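# Insert matching relay into the black rack's empty pocket

## Task

Locate the loose relay (small transparent box with a colored button at one end) whose button color is the same as the two relays already in the black rack. Place it in the rack's vacant pocket with the button facing up, seated fully down. The task fails if either relay already in the rack gets raised or leaves the rack.

## Robot and tools

Robot: two arms, left_arm and right_arm, each with a two-finger gripper. Scene frame: origin at table-top height, halfway between the arms' nominal bases; +x points out over the table, +z up, and left_arm is on the +y side (arm names do not match image sides). Measured bases in the scene frame, almost unrotated: left_arm (+0.028, +0.449, +0.049) m, right_arm (+0.055, -0.476, +0.049) m. Each arm's hand poses, targets and offsets use that arm's own base frame. The table and any fixed cameras use the scene frame.

Gripper geometry: the fingers extend along the gripper's +z and close along its x. end_effector_position is the point midway between the pads; fingertips are 17.5 mm past it. A block about 10 cm long sticks out toward the gripper's -y and turns with it.

execute_actions(actions, cameras): actions is a list of actions. Each action is a table of up to 15 rows, one per 1/30 s; if shorter, its last row is held to fill 15 steps. Every row has 18 numbers in [-1, 1], always for both arms: left dx, dy, dz, rx, ry, rz, gripper position, force_limit, speed, then the same nine for the right arm. The six pose numbers are an offset, not a pose: they count from that arm's Hand target as it was when the action began, along its base axes, and every row counts from that same start. 1.0 equals 0.6 m or 180 degrees; rx, ry, rz form one rotation vector, turning about the Hand target's position. Sending the same offset again moves further. All six zero means re-command the current Hand target. Images come back only if actions is empty or cameras names them ("all" for all, [] for none).

Gripper numbers are absolute settings. position: +1 is fully open (50 mm), about -0.65 brings the pads together, -1 means grip (close until stopped). force_limit per pad: -1 about 20 N, 0 about 102 N, +1 about 185 N (actual grip can be up to ~15 N more). speed: -1 is 20 mm/s, 0 is 85, +1 is 150. Both start at +1. To keep a gripper unchanged, resend the numbers last sent; 0 is a real command. Once fingers stop, new force_limit or speed only applies after a position change of at least 0.01. For a softer grip, open first.

move(target, speed, blend, blocking, cameras): target is one 18-number row or a list of up to 15 such rows; all pose offsets count from the Hand targets at the move's start, not from the previous row. Grippers travel in straight lines, turning the short way. speed is the top path speed in m/s (0.002 to 1, default 0.25; rotation up to twice that in rad/s), one value or one per target. blend (m) rounds corners in a list; 0 stops at each. A move lasts at least 0.5 s and at most 10 s. blocking=false returns after about 0.5 s while it continues. The result adds a move: line: done, off_target, moving, held or fault, plus limits=paced (pose was clipped) or limits=held (steps withheld). Paths do not avoid obstacles or the other arm; faster moves lag more and hit harder.

wait(seconds 0 to 10) lets the scene run with commands held. stop() brakes a running move (fingers keep going). zoom_image(camera, region) enlarges part of the latest image of cam_left_wrist or cam_right_wrist; region is [x0, y0, x1, y1] pixels from the top-left, at most 504 by 504. finished_scene(scene) ends the scene for good; call it only once the relay is seated, and nothing else in that reply after scene 1.

Cameras: cam_left_wrist and cam_right_wrist, each 896x504, carried on the wrists; their calibration (K, distortion, world-to-camera transform in that arm's base frame) is given, with small errors, and images may lag while the arm moves.

Result lines: end_effector_position (m) and end_effector_quat_wxyz in the arm's base frame; Hand target is the last commanded pose after clipping, the base for the next offsets. The controller clips each step's command to within 70 mm and 16 degrees of the measured pose, so one action may fall short; a gripper resting short of its Hand target needs another command or the missing offset. object_status: 0 moving, 1 stopped while opening, 2 stopped while closing (a grip; confirm this), 3 reached position or pads met (usually nothing held). Opening in mm is about (250 - position_measured) x 0.202. Joint velocities "within noise" means at rest. Flange force is the outside force along the gripper axes, noisy, including held weight. Watch for MOTOR HOT and OVER-TEMPERATURE FAULT lines; long holding, stretched arms or pushing at unreachable poses heat motors.

Cautions: arms are stiff, so aiming even slightly beyond a firm contact can trip a fault. A 10 s stop occurs if contact torque reaches a joint limit (139 N m waist, shoulder, elbow; 34.8 N m forearm roll, wrist pitch, wrist roll) or net outside force reaches 150 N; after such a stop, release a grip that pins the arm. To end a push, command the target back past the gripper. Keep the arms apart: a clearance check exists but is imperfect, and pressing or gripping the other arm's fingers can fail the scene. Avoid dropping the relay, releasing it while moving, striking the rack or table, shoving hard, disturbing the two seated relays, or letting anything fall off the table. Loose items may be nudged by outside pushes now and then. Slow approaches and light force_limit help when inserting.

Each tool is called by a JSON object that holds its "method" and its "body", one argument or row to a line.

## Session

{"method": "execute_actions", "body": {
  "actions": []
}}

Scene clock: 0.00 s.
left_arm: end_effector_position=(+0.3960, +0.0192, +0.2858) position_measured=3 object_status=3 end_effector_quat_wxyz=(+0.069, -0.131, +0.958, -0.244) | right_arm: end_effector_position=(+0.0642, +0.3678, +0.1832) position_measured=3 object_status=3 end_effector_quat_wxyz=(+0.279, +0.012, +0.959, +0.049)
Joint positions: left_arm=[0.764 -0.198 -0.399 0.479 -1.564 1.028] | right_arm=[2.192 -0.181 -0.66 0.517 -1.396 -0.817]
Joint velocities: within noise
Flange force (N): no reading
Hand target: left_arm +0.3960, +0.0192, +0.2858; +0.069, -0.131, +0.958, -0.244 | right_arm +0.0642, +0.3678, +0.1832; +0.279, +0.012, +0.959, +0.049
Tool commands: left_gripper/position=+1.0 left_gripper/force_limit=+1.0 left_gripper/speed=+1.0 right_gripper/position=+1.0 right_gripper/force_limit=+1.0 right_gripper/speed=+1.0
camera_calibration:
cam_left_wrist: T_world_to_cam=[[-0.957577, -0.278487, -0.0741052, 0.41633], [-0.266398, 0.953506, -0.140916, 0.140254], [0.109903, -0.115197, -0.987244, 0.37484], [0, 0, 0, 1]] pos_world=[0.394835, 0.0253905, 0.420675]
cam_right_wrist: T_world_to_cam=[[-0.839595, 0.0701844, -0.53866, 0.137469], [-0.169164, 0.908528, 0.382047, -0.375241], [0.516202, 0.411886, -0.750923, 0.0876441], [0, 0, 0, 1]] pos_world=[0.00669929, 0.295169, 0.283223]

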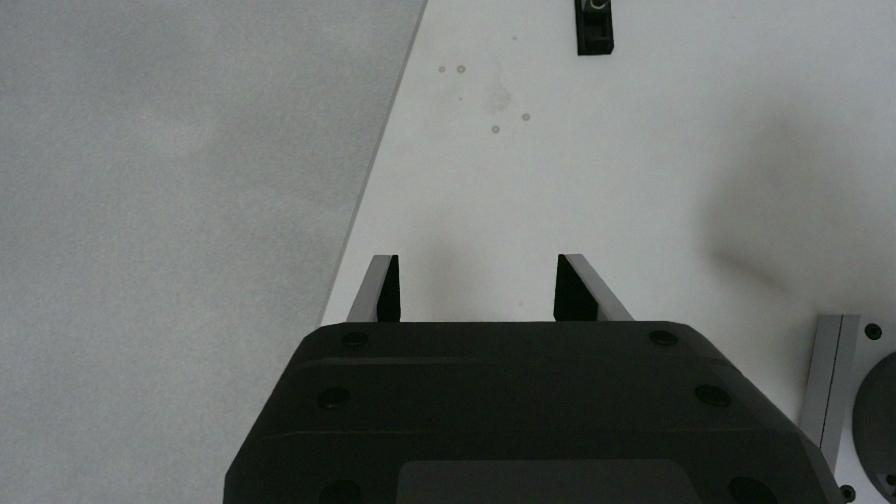

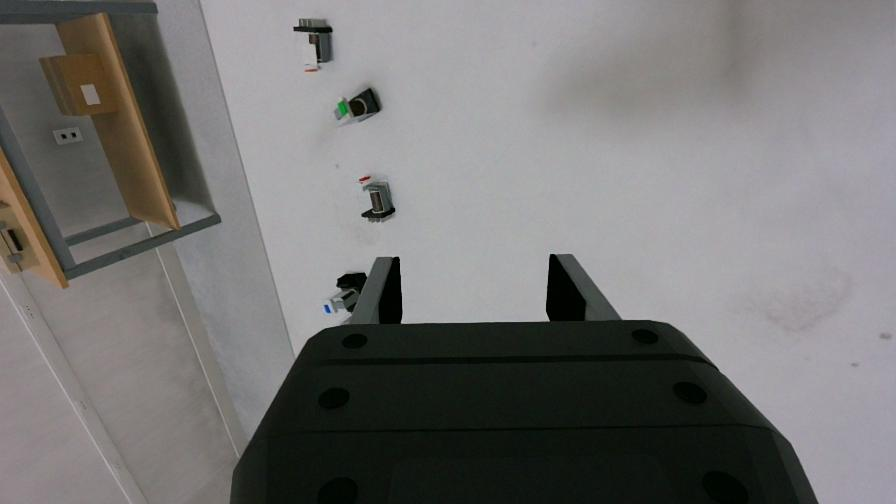

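{"method": "move", "body": {
  "target": [0,-0.35,0.03,0,0,0,1,1,1,0.12,0,0.1,0,0,0,1,1,1],
  "cameras": ["all"]
}}

Scene clock: 4.03 s.
left_arm: end_effector_position=(+0.3960, -0.1908, +0.3039) position_measured=3 object_status=3 end_effector_quat_wxyz=(+0.069, -0.131, +0.958, -0.244) | right_arm: end_effector_position=(+0.1362, +0.3678, +0.2432) position_measured=3 object_status=3 end_effector_quat_wxyz=(+0.279, +0.012, +0.959, +0.049)
Joint positions: left_arm=[0.195 -0.287 -0.436 0.516 -1.336 1.548] | right_arm=[1.994 -0.261 -0.59 0.558 -1.431 -0.582]
Flange force (N): left_arm=[-0.7 -4.2 4.8] | right_arm=[0.7 -5.3 -1.4]
Hand target: left_arm +0.3960, -0.1908, +0.3038; +0.069, -0.131, +0.958, -0.244 | right_arm +0.1362, +0.3678, +0.2432; +0.279, +0.012, +0.959, +0.049
Off the commanded pose: left_arm 0.000 m, 0 deg | right_arm 0.000 m, 0 deg.
move: done
camera_calibration:
cam_left_wrist: T_world_to_cam=[[-0.957566, -0.2785, -0.0741995, 0.359216], [-0.266397, 0.953503, -0.140943, 0.343037], [0.110002, -0.115195, -0.987233, 0.368376], [0, 0, 0, 1]] pos_world=[0.394835, -0.18461, 0.438675]
cam_right_wrist: T_world_to_cam=[[-0.839542, 0.0701726, -0.538744, 0.230267], [-0.169198, 0.908539, 0.382006, -0.38597], [0.516276, 0.411865, -0.750884, 0.09552], [0, 0, 0, 1]] pos_world=[0.078699, 0.295169, 0.343223]

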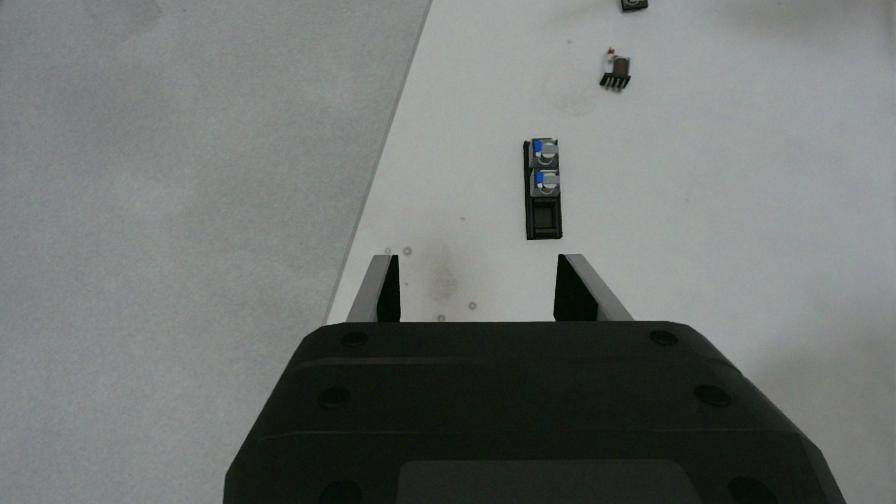

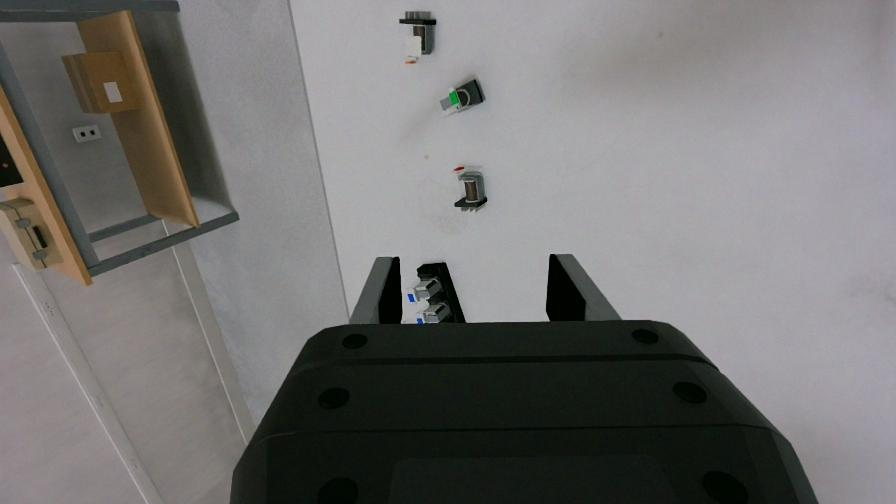

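{"method": "move", "body": {
  "target": [0,0,0,0,0,0,1,1,1,0.25,-0.5,0.05,0,0,0,1,1,1],
  "cameras": ["cam_right_wrist"]
}}

{"method": "zoom_image", "body": {
  "camera": "cam_right_wrist",
  "region": [340, 0, 700, 250]
}}

Scene clock: 7.17 s.
left_arm: end_effector_position=(+0.3960, -0.1908, +0.3038) position_measured=3 object_status=3 end_effector_quat_wxyz=(+0.069, -0.131, +0.958, -0.244) | right_arm: end_effector_position=(+0.2862, +0.0678, +0.2732) position_measured=3 object_status=3 end_effector_quat_wxyz=(+0.279, +0.012, +0.959, +0.049)
Joint positions: left_arm=[0.195 -0.287 -0.436 0.516 -1.336 1.548] | right_arm=[1.435 -1.043 -0.857 0.545 -1.569 0.163]
Flange force (N): left_arm=[-1.3 -5.3 5.7] | right_arm=no reading
Hand target: left_arm +0.3960, -0.1908, +0.3038; +0.069, -0.131, +0.958, -0.244 | right_arm +0.2862, +0.0678, +0.2732; +0.279, +0.012, +0.959, +0.049
Off the commanded pose: left_arm 0.000 m, 0 deg | right_arm 0.000 m, 0 deg.
move: done
camera_calibration:
cam_right_wrist: T_world_to_cam=[[-0.839552, 0.0702204, -0.538723, 0.393407], [-0.169153, 0.908536, 0.382034, -0.0995098], [0.516276, 0.411864, -0.750884, 0.164165], [0, 0, 0, 1]] pos_world=[0.228699, -0.00483073, 0.373223]
Images, in order (width x height): cam_right_wrist 896x504.

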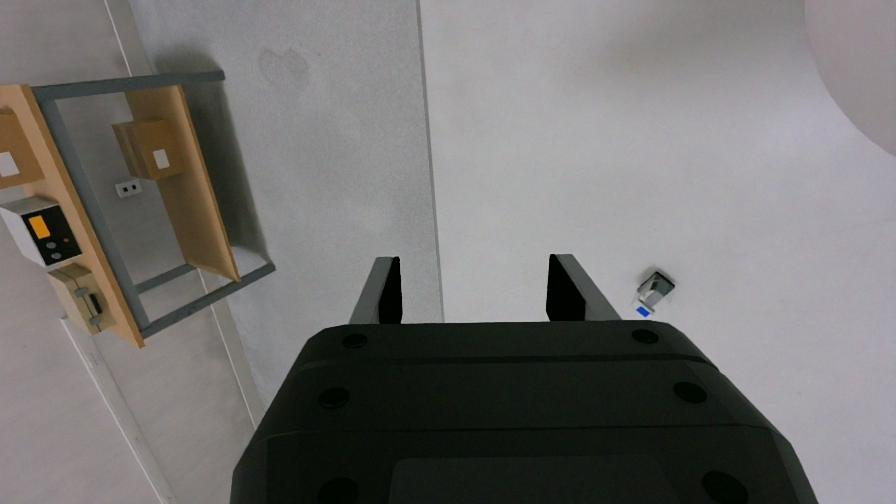

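Scaled by 1.400 from the camera's 896x504 image, which has a finer 1280x720 frame.

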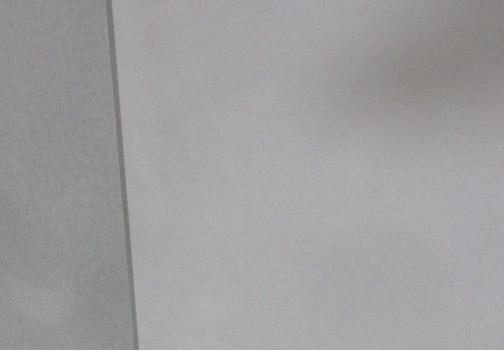

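{"method": "move", "body": {
  "target": [0,-0.12,-0.12,0,0,0,1,1,1,-0.09,0.0,-0.05,0,0,0,1,1,1],
  "cameras": ["all"]
}}

{"method": "zoom_image", "body": {
  "camera": "cam_left_wrist",
  "region": [430, 120, 690, 300]
}}

{"method": "zoom_image", "body": {
  "camera": "cam_right_wrist",
  "region": [440, 200, 700, 380]
}}

Scene clock: 14.80 s.
left_arm: end_effector_position=(+0.3960, -0.2629, +0.2319) position_measured=3 object_status=3 end_effector_quat_wxyz=(+0.069, -0.131, +0.958, -0.244) | right_arm: end_effector_position=(+0.2572, +0.0673, +0.2523) position_measured=3 object_status=3 end_effector_quat_wxyz=(+0.244, +0.007, +0.969, +0.046)
Joint positions: left_arm=[-0.027 -0.221 -0.557 0.533 -1.067 1.648] | right_arm=[1.719 -1.148 -0.882 0.515 -1.789 -0.038]
Flange force (N): left_arm=[0.3 -5.4 5.9] | right_arm=no reading
Hand target: left_arm +0.3960, -0.2628, +0.2318; +0.069, -0.131, +0.958, -0.244 | right_arm +0.2573, +0.0673, +0.2523; +0.244, +0.007, +0.969, +0.046 (not the last commanded pose)
Off the commanded pose: left_arm 0.000 m, 0 deg | right_arm 0.027 m, 4 deg.
led back after a hold (right arm): the arm was led back toward your command in small steps, so it may still be short of it.
move: held (right_arm; a check stopped the path); limits=held
pose unreachable (right arm): on one or more control steps of this call, first in action 0 (counted from 0), this arm could not follow its commanded pose, so it was not sent that pose on those steps. It may still have moved: this result reports where it is.
cause: moving toward the commanded pose would bring two parts of the arm too close to each other (its gripper and another part of the arm, with joints 3 (elbow) to 6 (wrist roll) between them, 22 mm apart when it was first held).
camera_calibration:
cam_left_wrist: T_world_to_cam=[[-0.957577, -0.278487, -0.0741052, 0.333795], [-0.266398, 0.953506, -0.140916, 0.401533], [0.109903, -0.115197, -0.987244, 0.289044], [0, 0, 0, 1]] pos_world=[0.394835, -0.25661, 0.366675]
cam_right_wrist: T_world_to_cam=[[-0.876531, 0.056091, -0.478067, 0.353032], [-0.151479, 0.910582, 0.384572, -0.101271], [0.45689, 0.409506, -0.789656, 0.188837], [0, 0, 0, 1]] pos_world=[0.207825, -0.00491652, 0.356835]

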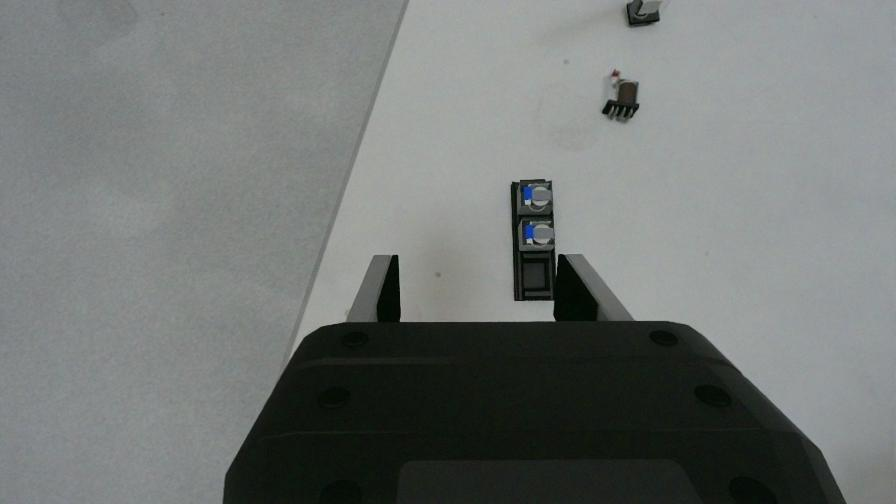

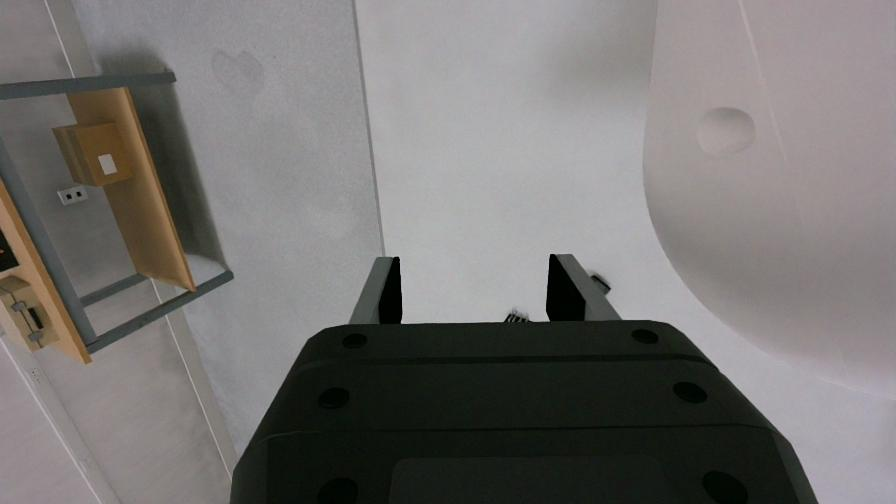

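Scaled by 1.938 from the camera's 896x504 image, which has a finer 1280x720 frame.

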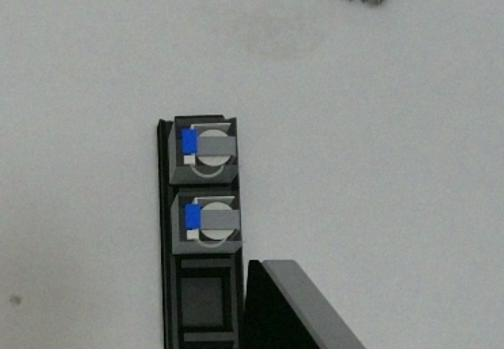

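Scaled by 1.938 from the camera's 896x504 image, which has a finer 1280x720 frame.

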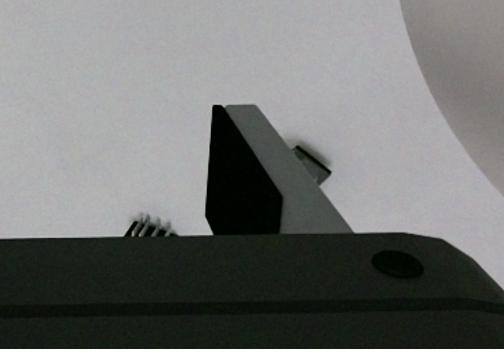

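{"method": "move", "body": {
  "target": [0,0,0,0,0,0,1,1,1,0.046,0.346,-0.17,-0.2,0.227,0.919,1,1,1],
  "cameras": ["cam_right_wrist"],
  "speed": 0.5
}}

Scene clock: 26.87 s.
left_arm: end_effector_position=(+0.3960, -0.2628, +0.2318) position_measured=3 object_status=3 end_effector_quat_wxyz=(+0.069, -0.131, +0.958, -0.244) | right_arm: end_effector_position=(+0.2849, +0.2749, +0.1503) position_measured=3 object_status=3 end_effector_quat_wxyz=(+0.256, +0.958, -0.123, -0.032)
Joint positions: left_arm=[-0.027 -0.221 -0.557 0.533 -1.067 1.648] | right_arm=[1.166 0.294 -0.097 0.077 -1.697 3.281]
Flange force (N): left_arm=[0.0 -5.2 6.3] | right_arm=[-2.6 4.2 0.5]
Hand target: left_arm +0.3960, -0.2628, +0.2318; +0.069, -0.131, +0.958, -0.244 | right_arm +0.2849, +0.2749, +0.1503; +0.256, +0.958, -0.123, -0.032
Off the commanded pose: left_arm 0.000 m, 0 deg | right_arm 0.000 m, 0 deg.
move: done; limits=paced
camera_calibration:
cam_right_wrist: T_world_to_cam=[[0.962223, -0.272243, 0.00323459, -0.189051], [-0.179904, -0.626849, 0.758086, 0.127714], [-0.204356, -0.73003, -0.652147, 0.491545], [0, 0, 0, 1]] pos_world=[0.305335, 0.387432, 0.224353]
Images, in order (width x height): cam_right_wrist 896x504.

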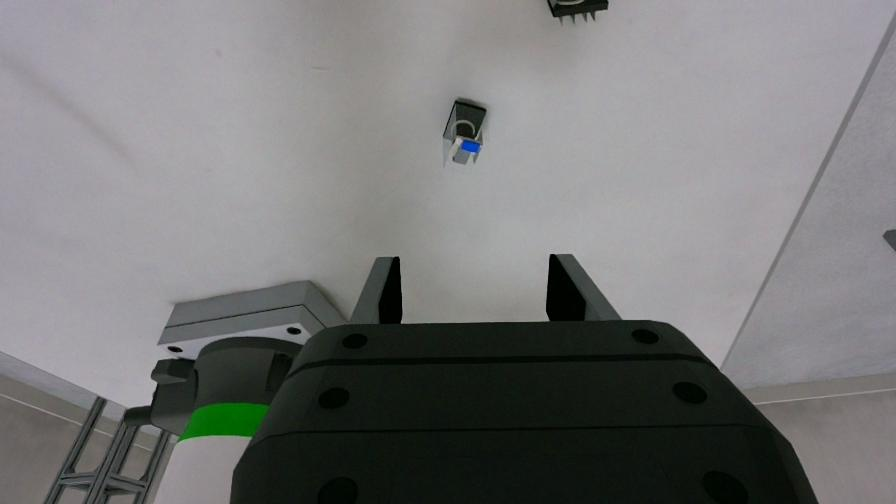

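{"method": "zoom_image", "body": {
  "camera": "cam_right_wrist",
  "region": [410, 80, 510, 180]
}}

Scaled by 5.040 from the camera's 896x504 image, which has a finer 1280x720 frame.

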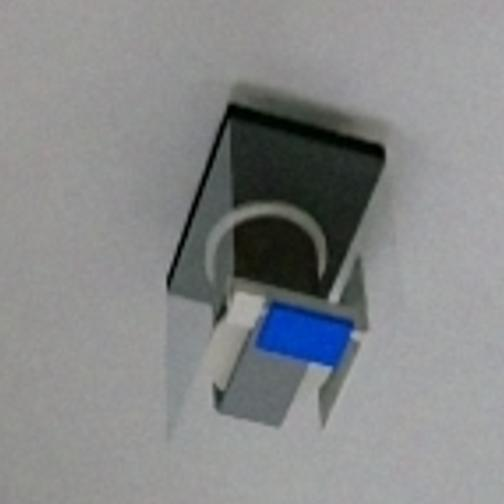

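{"method": "move", "body": {
  "target": [0,0,0,0,0,0,1,1,1,-0.0265,-0.0975,-0.13,0.0705,-0.18,-0.587,1,1,1],
  "cameras": ["cam_right_wrist"],
  "speed": 0.5
}}

{"method": "zoom_image", "body": {
  "camera": "cam_right_wrist",
  "region": [360, 200, 600, 340]
}}

Scene clock: 36.97 s.
left_arm: end_effector_position=(+0.3960, -0.2628, +0.2318) position_measured=3 object_status=3 end_effector_quat_wxyz=(+0.069, -0.131, +0.958, -0.244) | right_arm: end_effector_position=(+0.2690, +0.2164, +0.0723) position_measured=3 object_status=3 end_effector_quat_wxyz=(+0.000, -0.476, +0.879, +0.000)
Joint positions: left_arm=[-0.027 -0.221 -0.557 0.533 -1.067 1.648] | right_arm=[1.063 -0.144 -0.638 0 -1.076 1.501]
Flange force (N): left_arm=[0.4 -5.1 5.8] | right_arm=[5.1 3.5 -2.7]
Hand target: left_arm +0.3960, -0.2628, +0.2318; +0.069, -0.131, +0.958, -0.244 | right_arm +0.2690, +0.2164, +0.0723; +0.000, -0.476, +0.879, +0.000
Off the commanded pose: left_arm 0.000 m, 0 deg | right_arm 0.000 m, 0 deg.
move: done
camera_calibration:
cam_right_wrist: T_world_to_cam=[[-0.561605, -0.82735, -0.00955252, 0.341539], [-0.782246, 0.527155, 0.331962, 0.0903255], [-0.269613, 0.193904, -0.943244, 0.233396], [0, 0, 0, 1]] pos_world=[0.325394, 0.189701, 0.193428]
Images, in order (width x height): cam_right_wrist 896x504.

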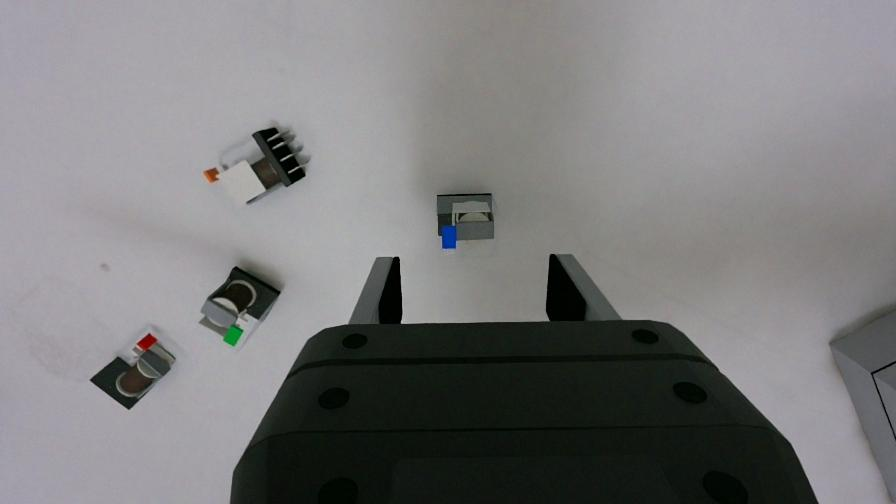

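Scaled by 2.100 from the camera's 896x504 image, which has a finer 1280x720 frame.

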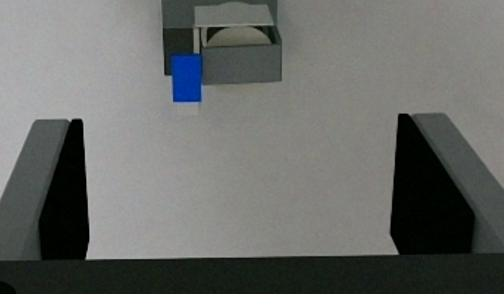

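{"method": "move", "body": {
  "target": [0,0,0,0,0,0,1,1,1,0.0012,0.0018,-0.1305,0,0,0,-1,-0.8,-0.8],
  "speed": 0.12
}}

Scene clock: 41.53 s.
left_arm: end_effector_position=(+0.3960, -0.2628, +0.2318) position_measured=3 object_status=3 end_effector_quat_wxyz=(+0.069, -0.131, +0.958, -0.244) | right_arm: end_effector_position=(+0.2696, +0.2175, -0.0060) position_measured=116 object_status=2 end_effector_quat_wxyz=(+0.000, -0.476, +0.879, +0.000)
Joint positions: left_arm=[-0.027 -0.221 -0.557 0.533 -1.067 1.648] | right_arm=[1.063 0.001 -0.728 -0.001 -0.841 1.501]
Flange force (N): left_arm=[-0.2 -4.9 5.8] | right_arm=[31.3 6.7 -80.6]
Hand target: left_arm +0.3960, -0.2628, +0.2318; +0.069, -0.131, +0.958, -0.244 | right_arm +0.2697, +0.2175, -0.0060; +0.000, -0.476, +0.879, +0.000
Off the commanded pose: left_arm 0.000 m, 0 deg | right_arm 0.000 m, 0 deg.
move: done

{"method": "move", "body": {
  "target": [
    [0,0,0,0,0,0,1,1,1,0,0,0.1,0,0,0,-1,-0.8,-0.8],
    [0,0.17,0.1,0,0,0,1,1,1,-0.116,0.421,0.1,0,0,-0.317,-1,-0.8,-0.8]
  ],
  "cameras": ["cam_right_wrist"],
  "speed": [0.12,0.3],
  "blend": 0.02
}}

{"method": "zoom_image", "body": {
  "camera": "cam_right_wrist",
  "region": [360, 200, 600, 340]
}}

Scene clock: 46.23 s.
left_arm: end_effector_position=(+0.3960, -0.1608, +0.2918) position_measured=3 object_status=3 end_effector_quat_wxyz=(+0.069, -0.131, +0.958, -0.244) | right_arm: end_effector_position=(+0.2001, +0.4701, +0.0540) position_measured=116 object_status=2 end_effector_quat_wxyz=(+0.000, +0.001, +1.000, +0.000)
Joint positions: left_arm=[0.286 -0.295 -0.471 0.522 -1.357 1.454] | right_arm=[1.426 0.292 -0.216 0.001 -1.062 0.142]
Flange force (N): left_arm=[-2.3 -5.9 5.3] | right_arm=[1.8 -3.6 -2.5]
Hand target: left_arm +0.3960, -0.1608, +0.2918; +0.069, -0.131, +0.958, -0.244 | right_arm +0.2001, +0.4701, +0.0540; +0.000, +0.001, +1.000, +0.000
Off the commanded pose: left_arm 0.000 m, 0 deg | right_arm 0.000 m, 0 deg.
move: done
camera_calibration:
cam_right_wrist: T_world_to_cam=[[-0.999726, 0.0213894, -0.00955536, 0.201209], [0.0170075, 0.943173, 0.331866, -0.446657], [0.0161108, 0.331612, -0.943278, 0.0264769], [0, 0, 0, 1]] pos_world=[0.208324, 0.408191, 0.175128]
Images, in order (width x height): cam_right_wrist 896x504.

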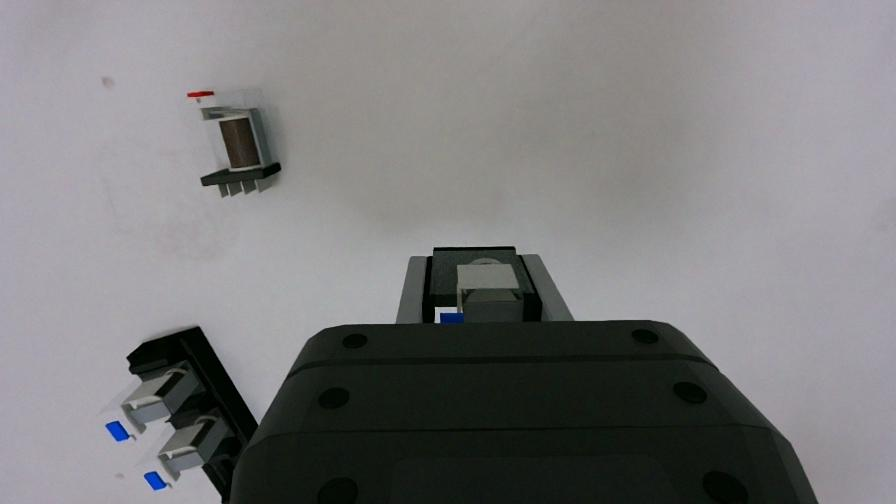

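Scaled by 2.100 from the camera's 896x504 image, which has a finer 1280x720 frame.

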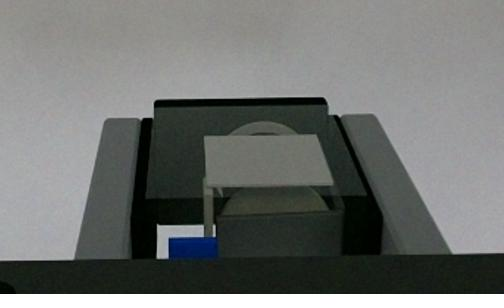

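{"method": "move", "body": {
  "target": [
    [0,0,0,0,0,0,1,1,1,0,0,-0.1,0,0,0,1,1,-0.8],
    [0,0,0,0,0,0,1,1,1,0,0,0.05,0,0,0,1,1,-0.8],
    [0,0,0,0,0,0,1,1,1,0.08,-0.42,0.1,0,0,0,1,1,-0.8]
  ],
  "speed": [0.08,0.15,0.4],
  "blend": [0,0.02,0]
}}

{"method": "move", "body": {
  "target": [-0.29,-0.488,-0.17,0,0,0,1,1,1,0,0,0,0,0,0,1,1,-0.8],
  "speed": 0.4,
  "cameras": ["cam_left_wrist"]
}}

Scene clock: 52.00 s.
left_arm: end_effector_position=(+0.3960, -0.1608, +0.2918) position_measured=3 object_status=3 end_effector_quat_wxyz=(+0.069, -0.131, +0.958, -0.244) | right_arm: end_effector_position=(+0.2481, +0.2181, +0.1140) position_measured=3 object_status=3 end_effector_quat_wxyz=(+0.000, +0.001, +1.000, +0.000)
Joint positions: left_arm=[0.286 -0.295 -0.471 0.522 -1.357 1.454] | right_arm=[1.126 -0.241 -0.609 0 -1.202 0.442]
Flange force (N): left_arm=[-2.2 -5.5 5.7] | right_arm=[6.6 -0.3 -1.2]
Hand target: left_arm +0.3960, -0.1608, +0.2918; +0.069, -0.131, +0.958, -0.244 | right_arm +0.2481, +0.2181, +0.1140; +0.000, +0.001, +1.000, +0.000
Off the commanded pose: left_arm 0.000 m, 0 deg | right_arm 0.000 m, 0 deg.
move: done; limits=paced

Scene clock: 53.83 s.
left_arm: end_effector_position=(+0.2220, -0.4536, +0.1898) position_measured=3 object_status=3 end_effector_quat_wxyz=(+0.069, -0.131, +0.958, -0.244) | right_arm: end_effector_position=(+0.2481, +0.2181, +0.1140) position_measured=3 object_status=3 end_effector_quat_wxyz=(+0.000, +0.001, +1.000, +0.000)
Joint positions: left_arm=[-0.734 -0.211 -0.588 0.305 -0.743 2.399] | right_arm=[1.126 -0.241 -0.609 0 -1.202 0.442]
Flange force (N): left_arm=[5.1 -4.0 5.4] | right_arm=[4.8 -2.8 -2.2]
Hand target: left_arm +0.2220, -0.4536, +0.1898; +0.069, -0.131, +0.958, -0.244 | right_arm +0.2481, +0.2181, +0.1140; +0.000, +0.001, +1.000, +0.000
Off the commanded pose: left_arm 0.000 m, 0 deg | right_arm 0.000 m, 0 deg.
move: done; limits=paced
camera_calibration:
cam_left_wrist: T_world_to_cam=[[-0.957577, -0.278487, -0.0741052, 0.110929], [-0.266398, 0.953506, -0.140916, 0.53119], [0.109903, -0.115197, -0.987244, 0.244723], [0, 0, 0, 1]] pos_world=[0.220835, -0.44741, 0.324675]
Images, in order (width x height): cam_left_wrist 896x504.

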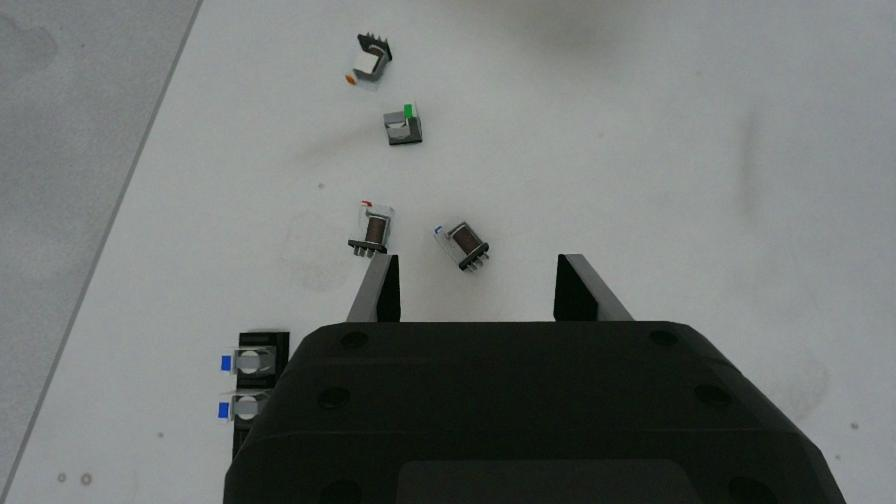

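{"method": "zoom_image", "body": {
  "camera": "cam_left_wrist",
  "region": [420, 205, 510, 285]
}}

Scaled by 5.600 from the camera's 896x504 image, which has a finer 1280x720 frame.

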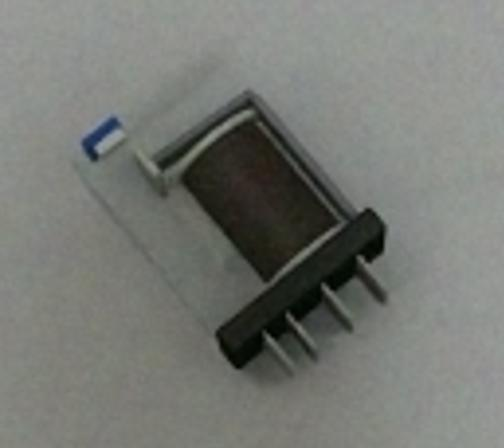

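{"method": "move", "body": {
  "target": [0.125,-0.123,-0.2,0.2785,0.235,0.2147,1,-0.5,-0.5,0.05,-0.5,0.1,0,0,0,1,1,-0.8],
  "speed": 0.4,
  "cameras": ["cam_left_wrist"]
}}

{"method": "zoom_image", "body": {
  "camera": "cam_left_wrist",
  "region": [360, 200, 600, 340]
}}

Scene clock: 65.40 s.
left_arm: end_effector_position=(+0.2970, -0.5275, +0.0699) position_measured=3 object_status=3 end_effector_quat_wxyz=(-0.145, -0.459, +0.836, +0.263) | right_arm: end_effector_position=(+0.2781, -0.0819, +0.1740) position_measured=3 object_status=3 end_effector_quat_wxyz=(+0.000, +0.001, +1.000, +0.000)
Joint positions: left_arm=[-0.779 0.966 0.715 0.129 -1.916 3.361] | right_arm=[0.178 -0.414 -0.582 0 -1.402 1.39]
Flange force (N): left_arm=[1.9 2.8 3.4] | right_arm=[6.1 3.8 -0.5]
Hand target: left_arm +0.2970, -0.5274, +0.0698; -0.145, -0.459, +0.836, +0.263 | right_arm +0.2781, -0.0819, +0.1740; +0.000, +0.001, +1.000, +0.000
Off the commanded pose: left_arm 0.000 m, 0 deg | right_arm 0.000 m, 0 deg.
move: done
camera_calibration:
cam_left_wrist: T_world_to_cam=[[-0.544189, -0.838956, 0.00336445, -0.270562], [-0.468148, 0.306987, 0.828611, 0.255813], [-0.696201, 0.449346, -0.559814, 0.616796], [0, 0, 0, 1]] pos_world=[0.401935, -0.582676, 0.134232]
Images, in order (width x height): cam_left_wrist 896x504.

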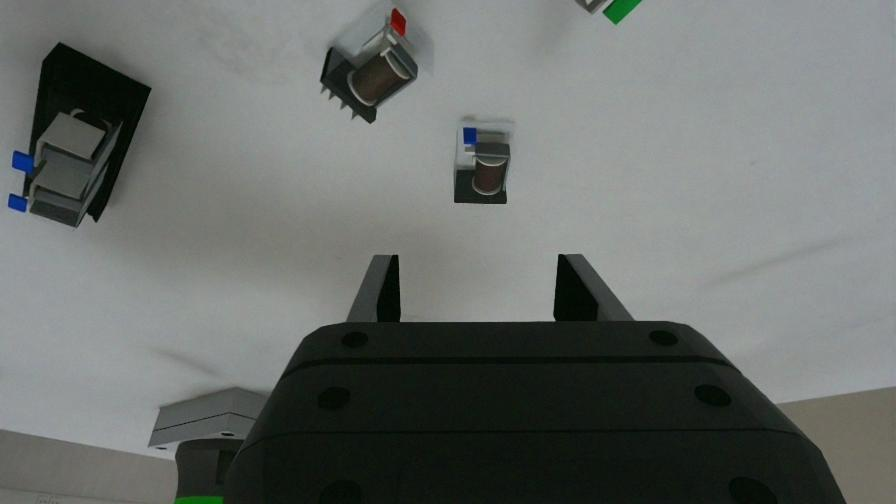

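Scaled by 2.100 from the camera's 896x504 image, which has a finer 1280x720 frame.

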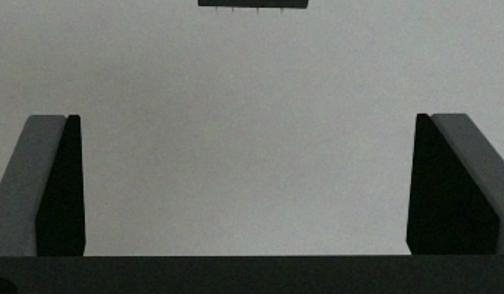

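{"method": "move", "body": {
  "target": [-0.035,0.0053,-0.093,0,0,0,1,-0.5,-0.5,0,0,0,0,0,0,1,1,-0.8],
  "speed": 0.2,
  "cameras": ["cam_left_wrist"]
}}

{"method": "zoom_image", "body": {
  "camera": "cam_left_wrist",
  "region": [360, 150, 600, 330]
}}

Scene clock: 70.20 s.
left_arm: end_effector_position=(+0.2760, -0.5243, +0.0141) position_measured=3 object_status=3 end_effector_quat_wxyz=(-0.145, -0.459, +0.836, +0.263) | right_arm: end_effector_position=(+0.2781, -0.0819, +0.1740) position_measured=3 object_status=3 end_effector_quat_wxyz=(+0.000, +0.001, +1.000, +0.000)
Joint positions: left_arm=[-0.796 0.969 0.584 0.134 -1.782 3.359] | right_arm=[0.178 -0.414 -0.582 0 -1.402 1.39]
Flange force (N): left_arm=[3.6 -0.5 1.1] | right_arm=[5.7 2.9 -0.6]
Hand target: left_arm +0.2760, -0.5243, +0.0140; -0.145, -0.459, +0.836, +0.263 | right_arm +0.2781, -0.0819, +0.1740; +0.000, +0.001, +1.000, +0.000
Off the commanded pose: left_arm 0.000 m, 0 deg | right_arm 0.000 m, 0 deg.
move: done
camera_calibration:
cam_left_wrist: T_world_to_cam=[[-0.544276, -0.8389, 0.00312415, -0.279035], [-0.468213, 0.306861, 0.828621, 0.291188], [-0.696089, 0.449536, -0.559802, 0.569566], [0, 0, 0, 1]] pos_world=[0.380935, -0.579477, 0.0784316]
Images, in order (width x height): cam_left_wrist 896x504.

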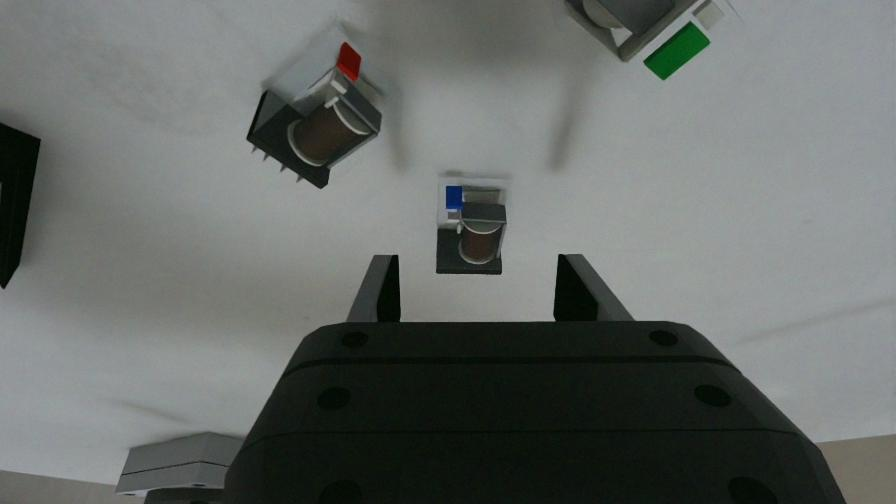

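Scaled by 2.100 from the camera's 896x504 image, which has a finer 1280x720 frame.

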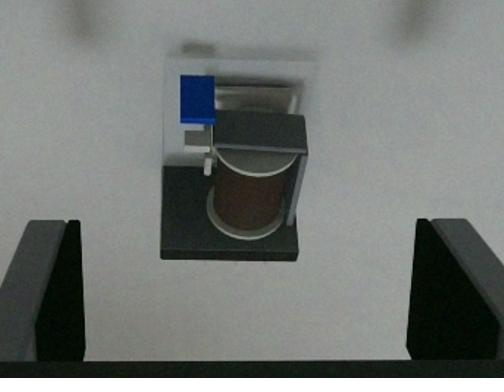

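{"method": "move", "body": {
  "target": [-0.0403,0.0258,-0.0708,0,0,0,-1,-0.5,-0.7,0,0,0,0,0,0,1,1,-0.8],
  "speed": 0.1,
  "cameras": ["cam_left_wrist"]
}}

{"method": "zoom_image", "body": {
  "camera": "cam_left_wrist",
  "region": [360, 150, 600, 330]
}}

Scene clock: 72.37 s.
left_arm: end_effector_position=(+0.2518, -0.5089, -0.0282) position_measured=118 object_status=2 end_effector_quat_wxyz=(-0.145, -0.459, +0.836, +0.263) | right_arm: end_effector_position=(+0.2781, -0.0819, +0.1740) position_measured=3 object_status=3 end_effector_quat_wxyz=(+0.000, +0.001, +1.000, +0.000)
Joint positions: left_arm=[-0.805 0.946 0.435 0.137 -1.655 3.35] | right_arm=[0.178 -0.414 -0.582 0 -1.402 1.39]
Joint velocities: left_arm=[0 0.002 0 -0.005 0 0] | right_arm=[within noise]
Flange force (N): left_arm=[-5.7 31.8 -85.8] | right_arm=[5.1 3.1 -0.7]
Hand target: left_arm +0.2518, -0.5088, -0.0284; -0.145, -0.459, +0.836, +0.263 | right_arm +0.2781, -0.0819, +0.1740; +0.000, +0.001, +1.000, +0.000
Off the commanded pose: left_arm 0.000 m, 0 deg | right_arm 0.000 m, 0 deg.
move: done
camera_calibration:
cam_left_wrist: T_world_to_cam=[[-0.544129, -0.838994, 0.00355499, -0.27922], [-0.468185, 0.307152, 0.828529, 0.310303], [-0.696223, 0.449163, -0.559935, 0.522086], [0, 0, 0, 1]] pos_world=[0.356835, -0.564076, 0.0362317]
Images, in order (width x height): cam_left_wrist 896x504.

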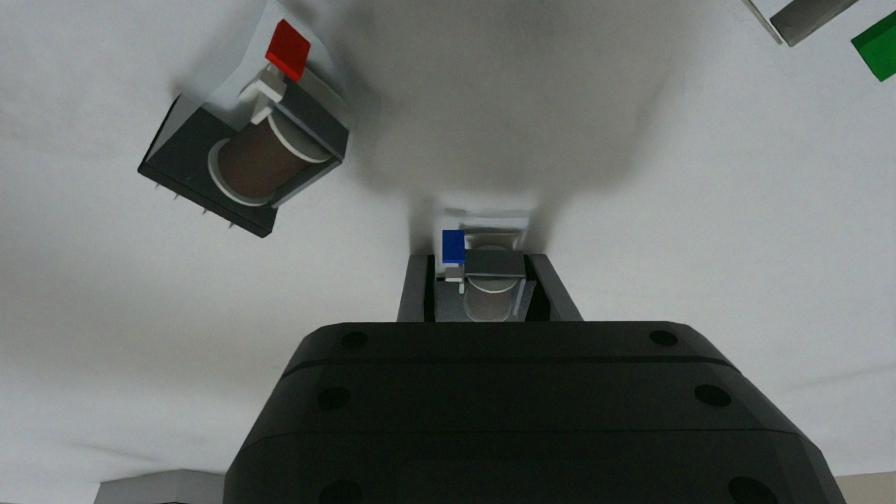

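Scaled by 2.100 from the camera's 896x504 image, which has a finer 1280x720 frame.

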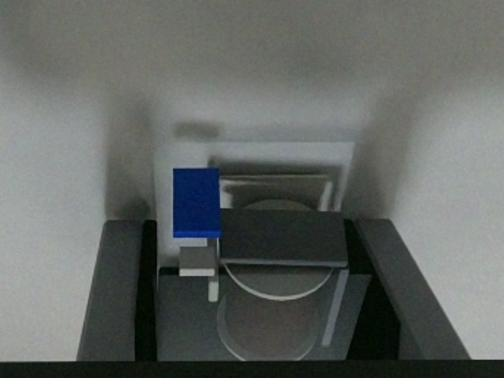

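{"method": "move", "body": {
  "target": [
    [0,0,0.17,0,0,0,-1,-0.5,-0.7,0,0,0,0,0,0,1,1,-0.8],
    [0.13,0.498,0.214,-0.4063,-0.3062,-0.1782,-1,-0.5,-0.7,0,0,0,0,0,0,1,1,-0.8]
  ],
  "speed": [0.15,0.35],
  "blend": 0.02,
  "cameras": ["cam_left_wrist"]
}}

{"method": "zoom_image", "body": {
  "camera": "cam_left_wrist",
  "region": [360, 100, 600, 330]
}}

Scene clock: 78.90 s.
left_arm: end_effector_position=(+0.3306, -0.2098, +0.1004) position_measured=118 object_status=2 end_effector_quat_wxyz=(+0.057, -0.124, +0.880, -0.455) | right_arm: end_effector_position=(+0.2781, -0.0819, +0.1740) position_measured=3 object_status=3 end_effector_quat_wxyz=(+0.000, +0.001, +1.000, +0.000)
Joint positions: left_arm=[0.334 -0.152 -1.184 1.169 -1.083 0.632] | right_arm=[0.178 -0.414 -0.582 0 -1.402 1.39]
Flange force (N): left_arm=no reading | right_arm=[5.5 3.4 -0.6]
Hand target: left_arm +0.3298, -0.2100, +0.1000; +0.066, -0.128, +0.878, -0.457 | right_arm +0.2781, -0.0819, +0.1740; +0.000, +0.001, +1.000, +0.000
Off the commanded pose: left_arm 0.001 m, 1 deg | right_arm 0.000 m, 0 deg.
joint sent to its limit (left arm) — joint 3 (elbow), lower limit, where the elbow is as bent as it goes. The joint targets still meet the commanded pose.
move: done; limits=paced
camera_calibration:
cam_left_wrist: T_world_to_cam=[[-0.963781, -0.266685, 0.00218091, 0.273072], [-0.223325, 0.80256, -0.553194, 0.310429], [0.145778, -0.533645, -0.83305, 0.0573649], [0, 0, 0, 1]] pos_world=[0.324146, -0.145701, 0.21892]
Images, in order (width x height): cam_left_wrist 896x504.

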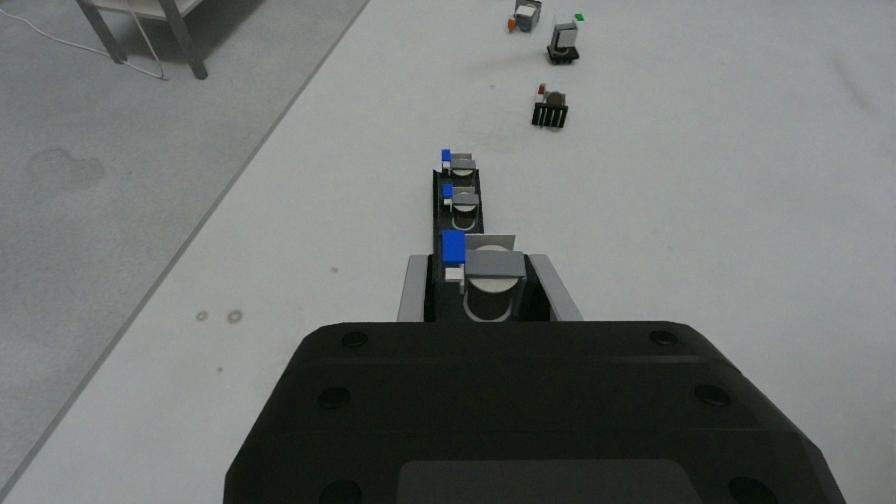

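Scaled by 2.100 from the camera's 896x504 image, which has a finer 1280x720 frame.

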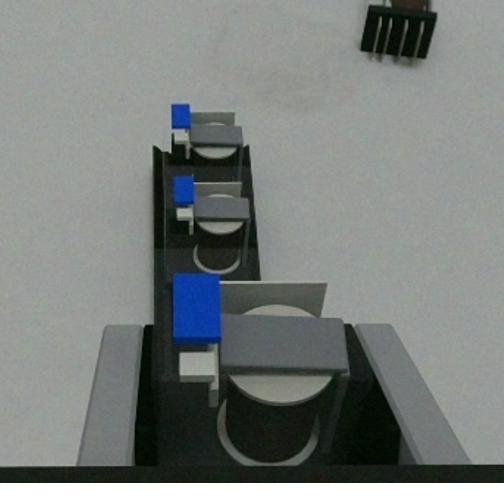

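{"method": "move", "body": {
  "target": [0.0402,-0.1437,-0.11,0,0,0,-1,-0.5,-0.7,0,0,0,0,0,0,1,1,-0.8],
  "speed": 0.15,
  "cameras": ["cam_left_wrist"]
}}

{"method": "zoom_image", "body": {
  "camera": "cam_left_wrist",
  "region": [360, 150, 600, 330]
}}

Scene clock: 85.20 s.
left_arm: end_effector_position=(+0.3539, -0.2962, +0.0340) position_measured=118 object_status=2 end_effector_quat_wxyz=(+0.066, -0.128, +0.878, -0.457) | right_arm: end_effector_position=(+0.2781, -0.0819, +0.1740) position_measured=3 object_status=3 end_effector_quat_wxyz=(+0.000, +0.001, +1.000, +0.000)
Joint positions: left_arm=[-0.376 0.108 -1.172 2.03 -0.804 0.321] | right_arm=[0.178 -0.414 -0.582 0 -1.402 1.39]
Flange force (N): left_arm=no reading | right_arm=[5.4 3.1 -0.5]
Hand target: left_arm +0.3539, -0.2962, +0.0340; +0.066, -0.128, +0.878, -0.457 | right_arm +0.2781, -0.0819, +0.1740; +0.000, +0.001, +1.000, +0.000
Off the commanded pose: left_arm 0.000 m, 0 deg | right_arm 0.000 m, 0 deg.
move: done
camera_calibration:
cam_left_wrist: T_world_to_cam=[[-0.959656, -0.281054, -0.00828441, 0.267325], [-0.228501, 0.796708, -0.559503, 0.348621], [0.163851, -0.535037, -0.828787, -0.054378], [0, 0, 0, 1]] pos_world=[0.345111, -0.231711, 0.152201]
Images, in order (width x height): cam_left_wrist 896x504.

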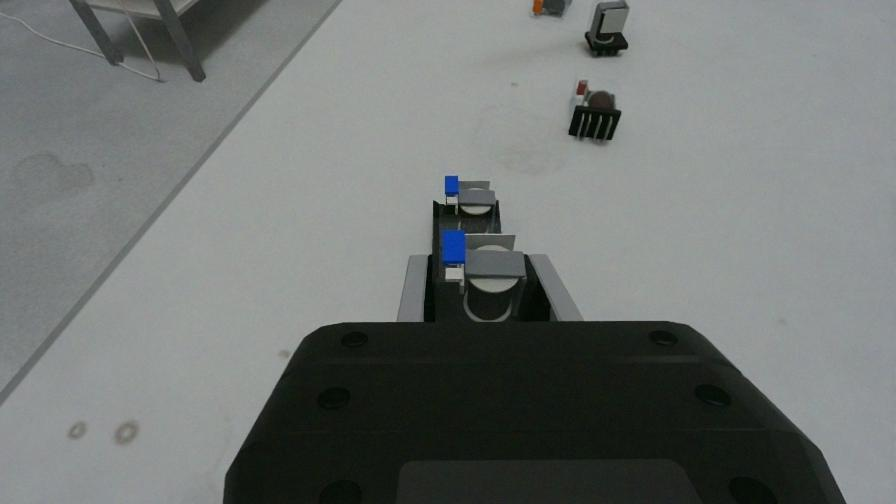

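Scaled by 2.100 from the camera's 896x504 image, which has a finer 1280x720 frame.

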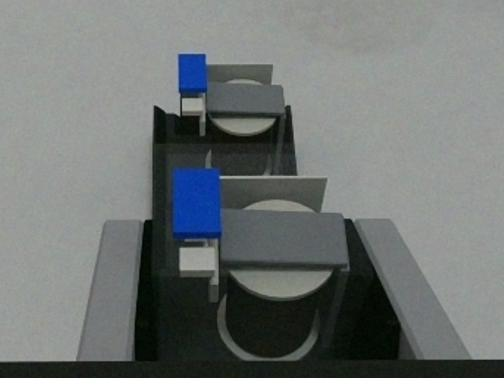

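{"method": "move", "body": {
  "target": [0.003,-0.01,0,0,0,0,-1,-0.5,-0.7,-0.132,0.88,-0.123,-0.1205,-0.291,0.7027,1,1,-0.8],
  "speed": 0.35,
  "cameras": ["cam_right_wrist"]
}}

{"method": "zoom_image", "body": {
  "camera": "cam_right_wrist",
  "region": [340, 50, 600, 250]
}}

Scene clock: 95.20 s.
left_arm: end_effector_position=(+0.3557, -0.3022, +0.0340) position_measured=118 object_status=2 end_effector_quat_wxyz=(+0.066, -0.128, +0.878, -0.457) | right_arm: end_effector_position=(+0.1989, +0.4461, +0.1002) position_measured=3 object_status=3 end_effector_quat_wxyz=(-0.354, +0.853, -0.355, +0.146)
Joint positions: left_arm=[-0.405 0.114 -1.162 2.059 -0.795 0.319] | right_arm=[1.377 -0.172 -1.098 1.683 -0.407 1.003]
Flange force (N): no reading
Hand target: left_arm +0.3557, -0.3022, +0.0340; +0.066, -0.128, +0.878, -0.457 | right_arm +0.1989, +0.4461, +0.1002; -0.354, +0.853, -0.355, +0.146
Off the commanded pose: left_arm 0.000 m, 0 deg | right_arm 0.000 m, 0 deg.
move: done
camera_calibration:
cam_right_wrist: T_world_to_cam=[[0.701193, -0.712638, -0.0218172, 0.191394], [-0.64945, -0.625795, -0.431965, 0.469697], [0.294182, 0.31706, -0.901626, 0.0250107], [0, 0, 0, 1]] pos_world=[0.163483, 0.422399, 0.229619]
Images, in order (width x height): cam_right_wrist 896x504.

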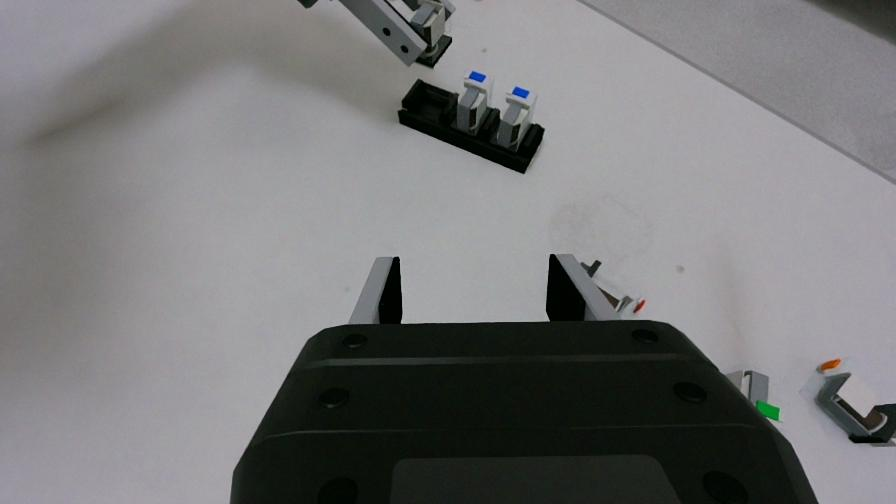

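Scaled by 1.938 from the camera's 896x504 image, which has a finer 1280x720 frame.

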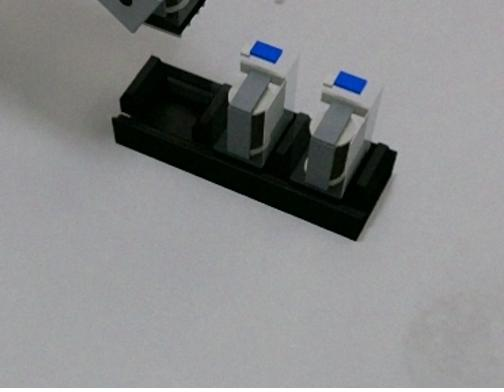

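{"method": "zoom_image", "body": {
  "camera": "cam_right_wrist",
  "region": [390, 0, 550, 160]
}}

Scaled by 3.150 from the camera's 896x504 image, which has a finer 1280x720 frame.

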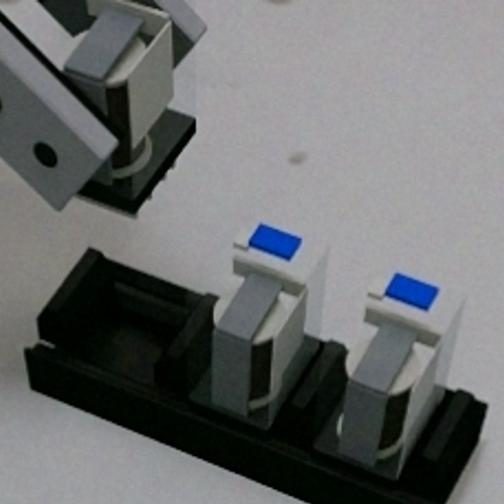

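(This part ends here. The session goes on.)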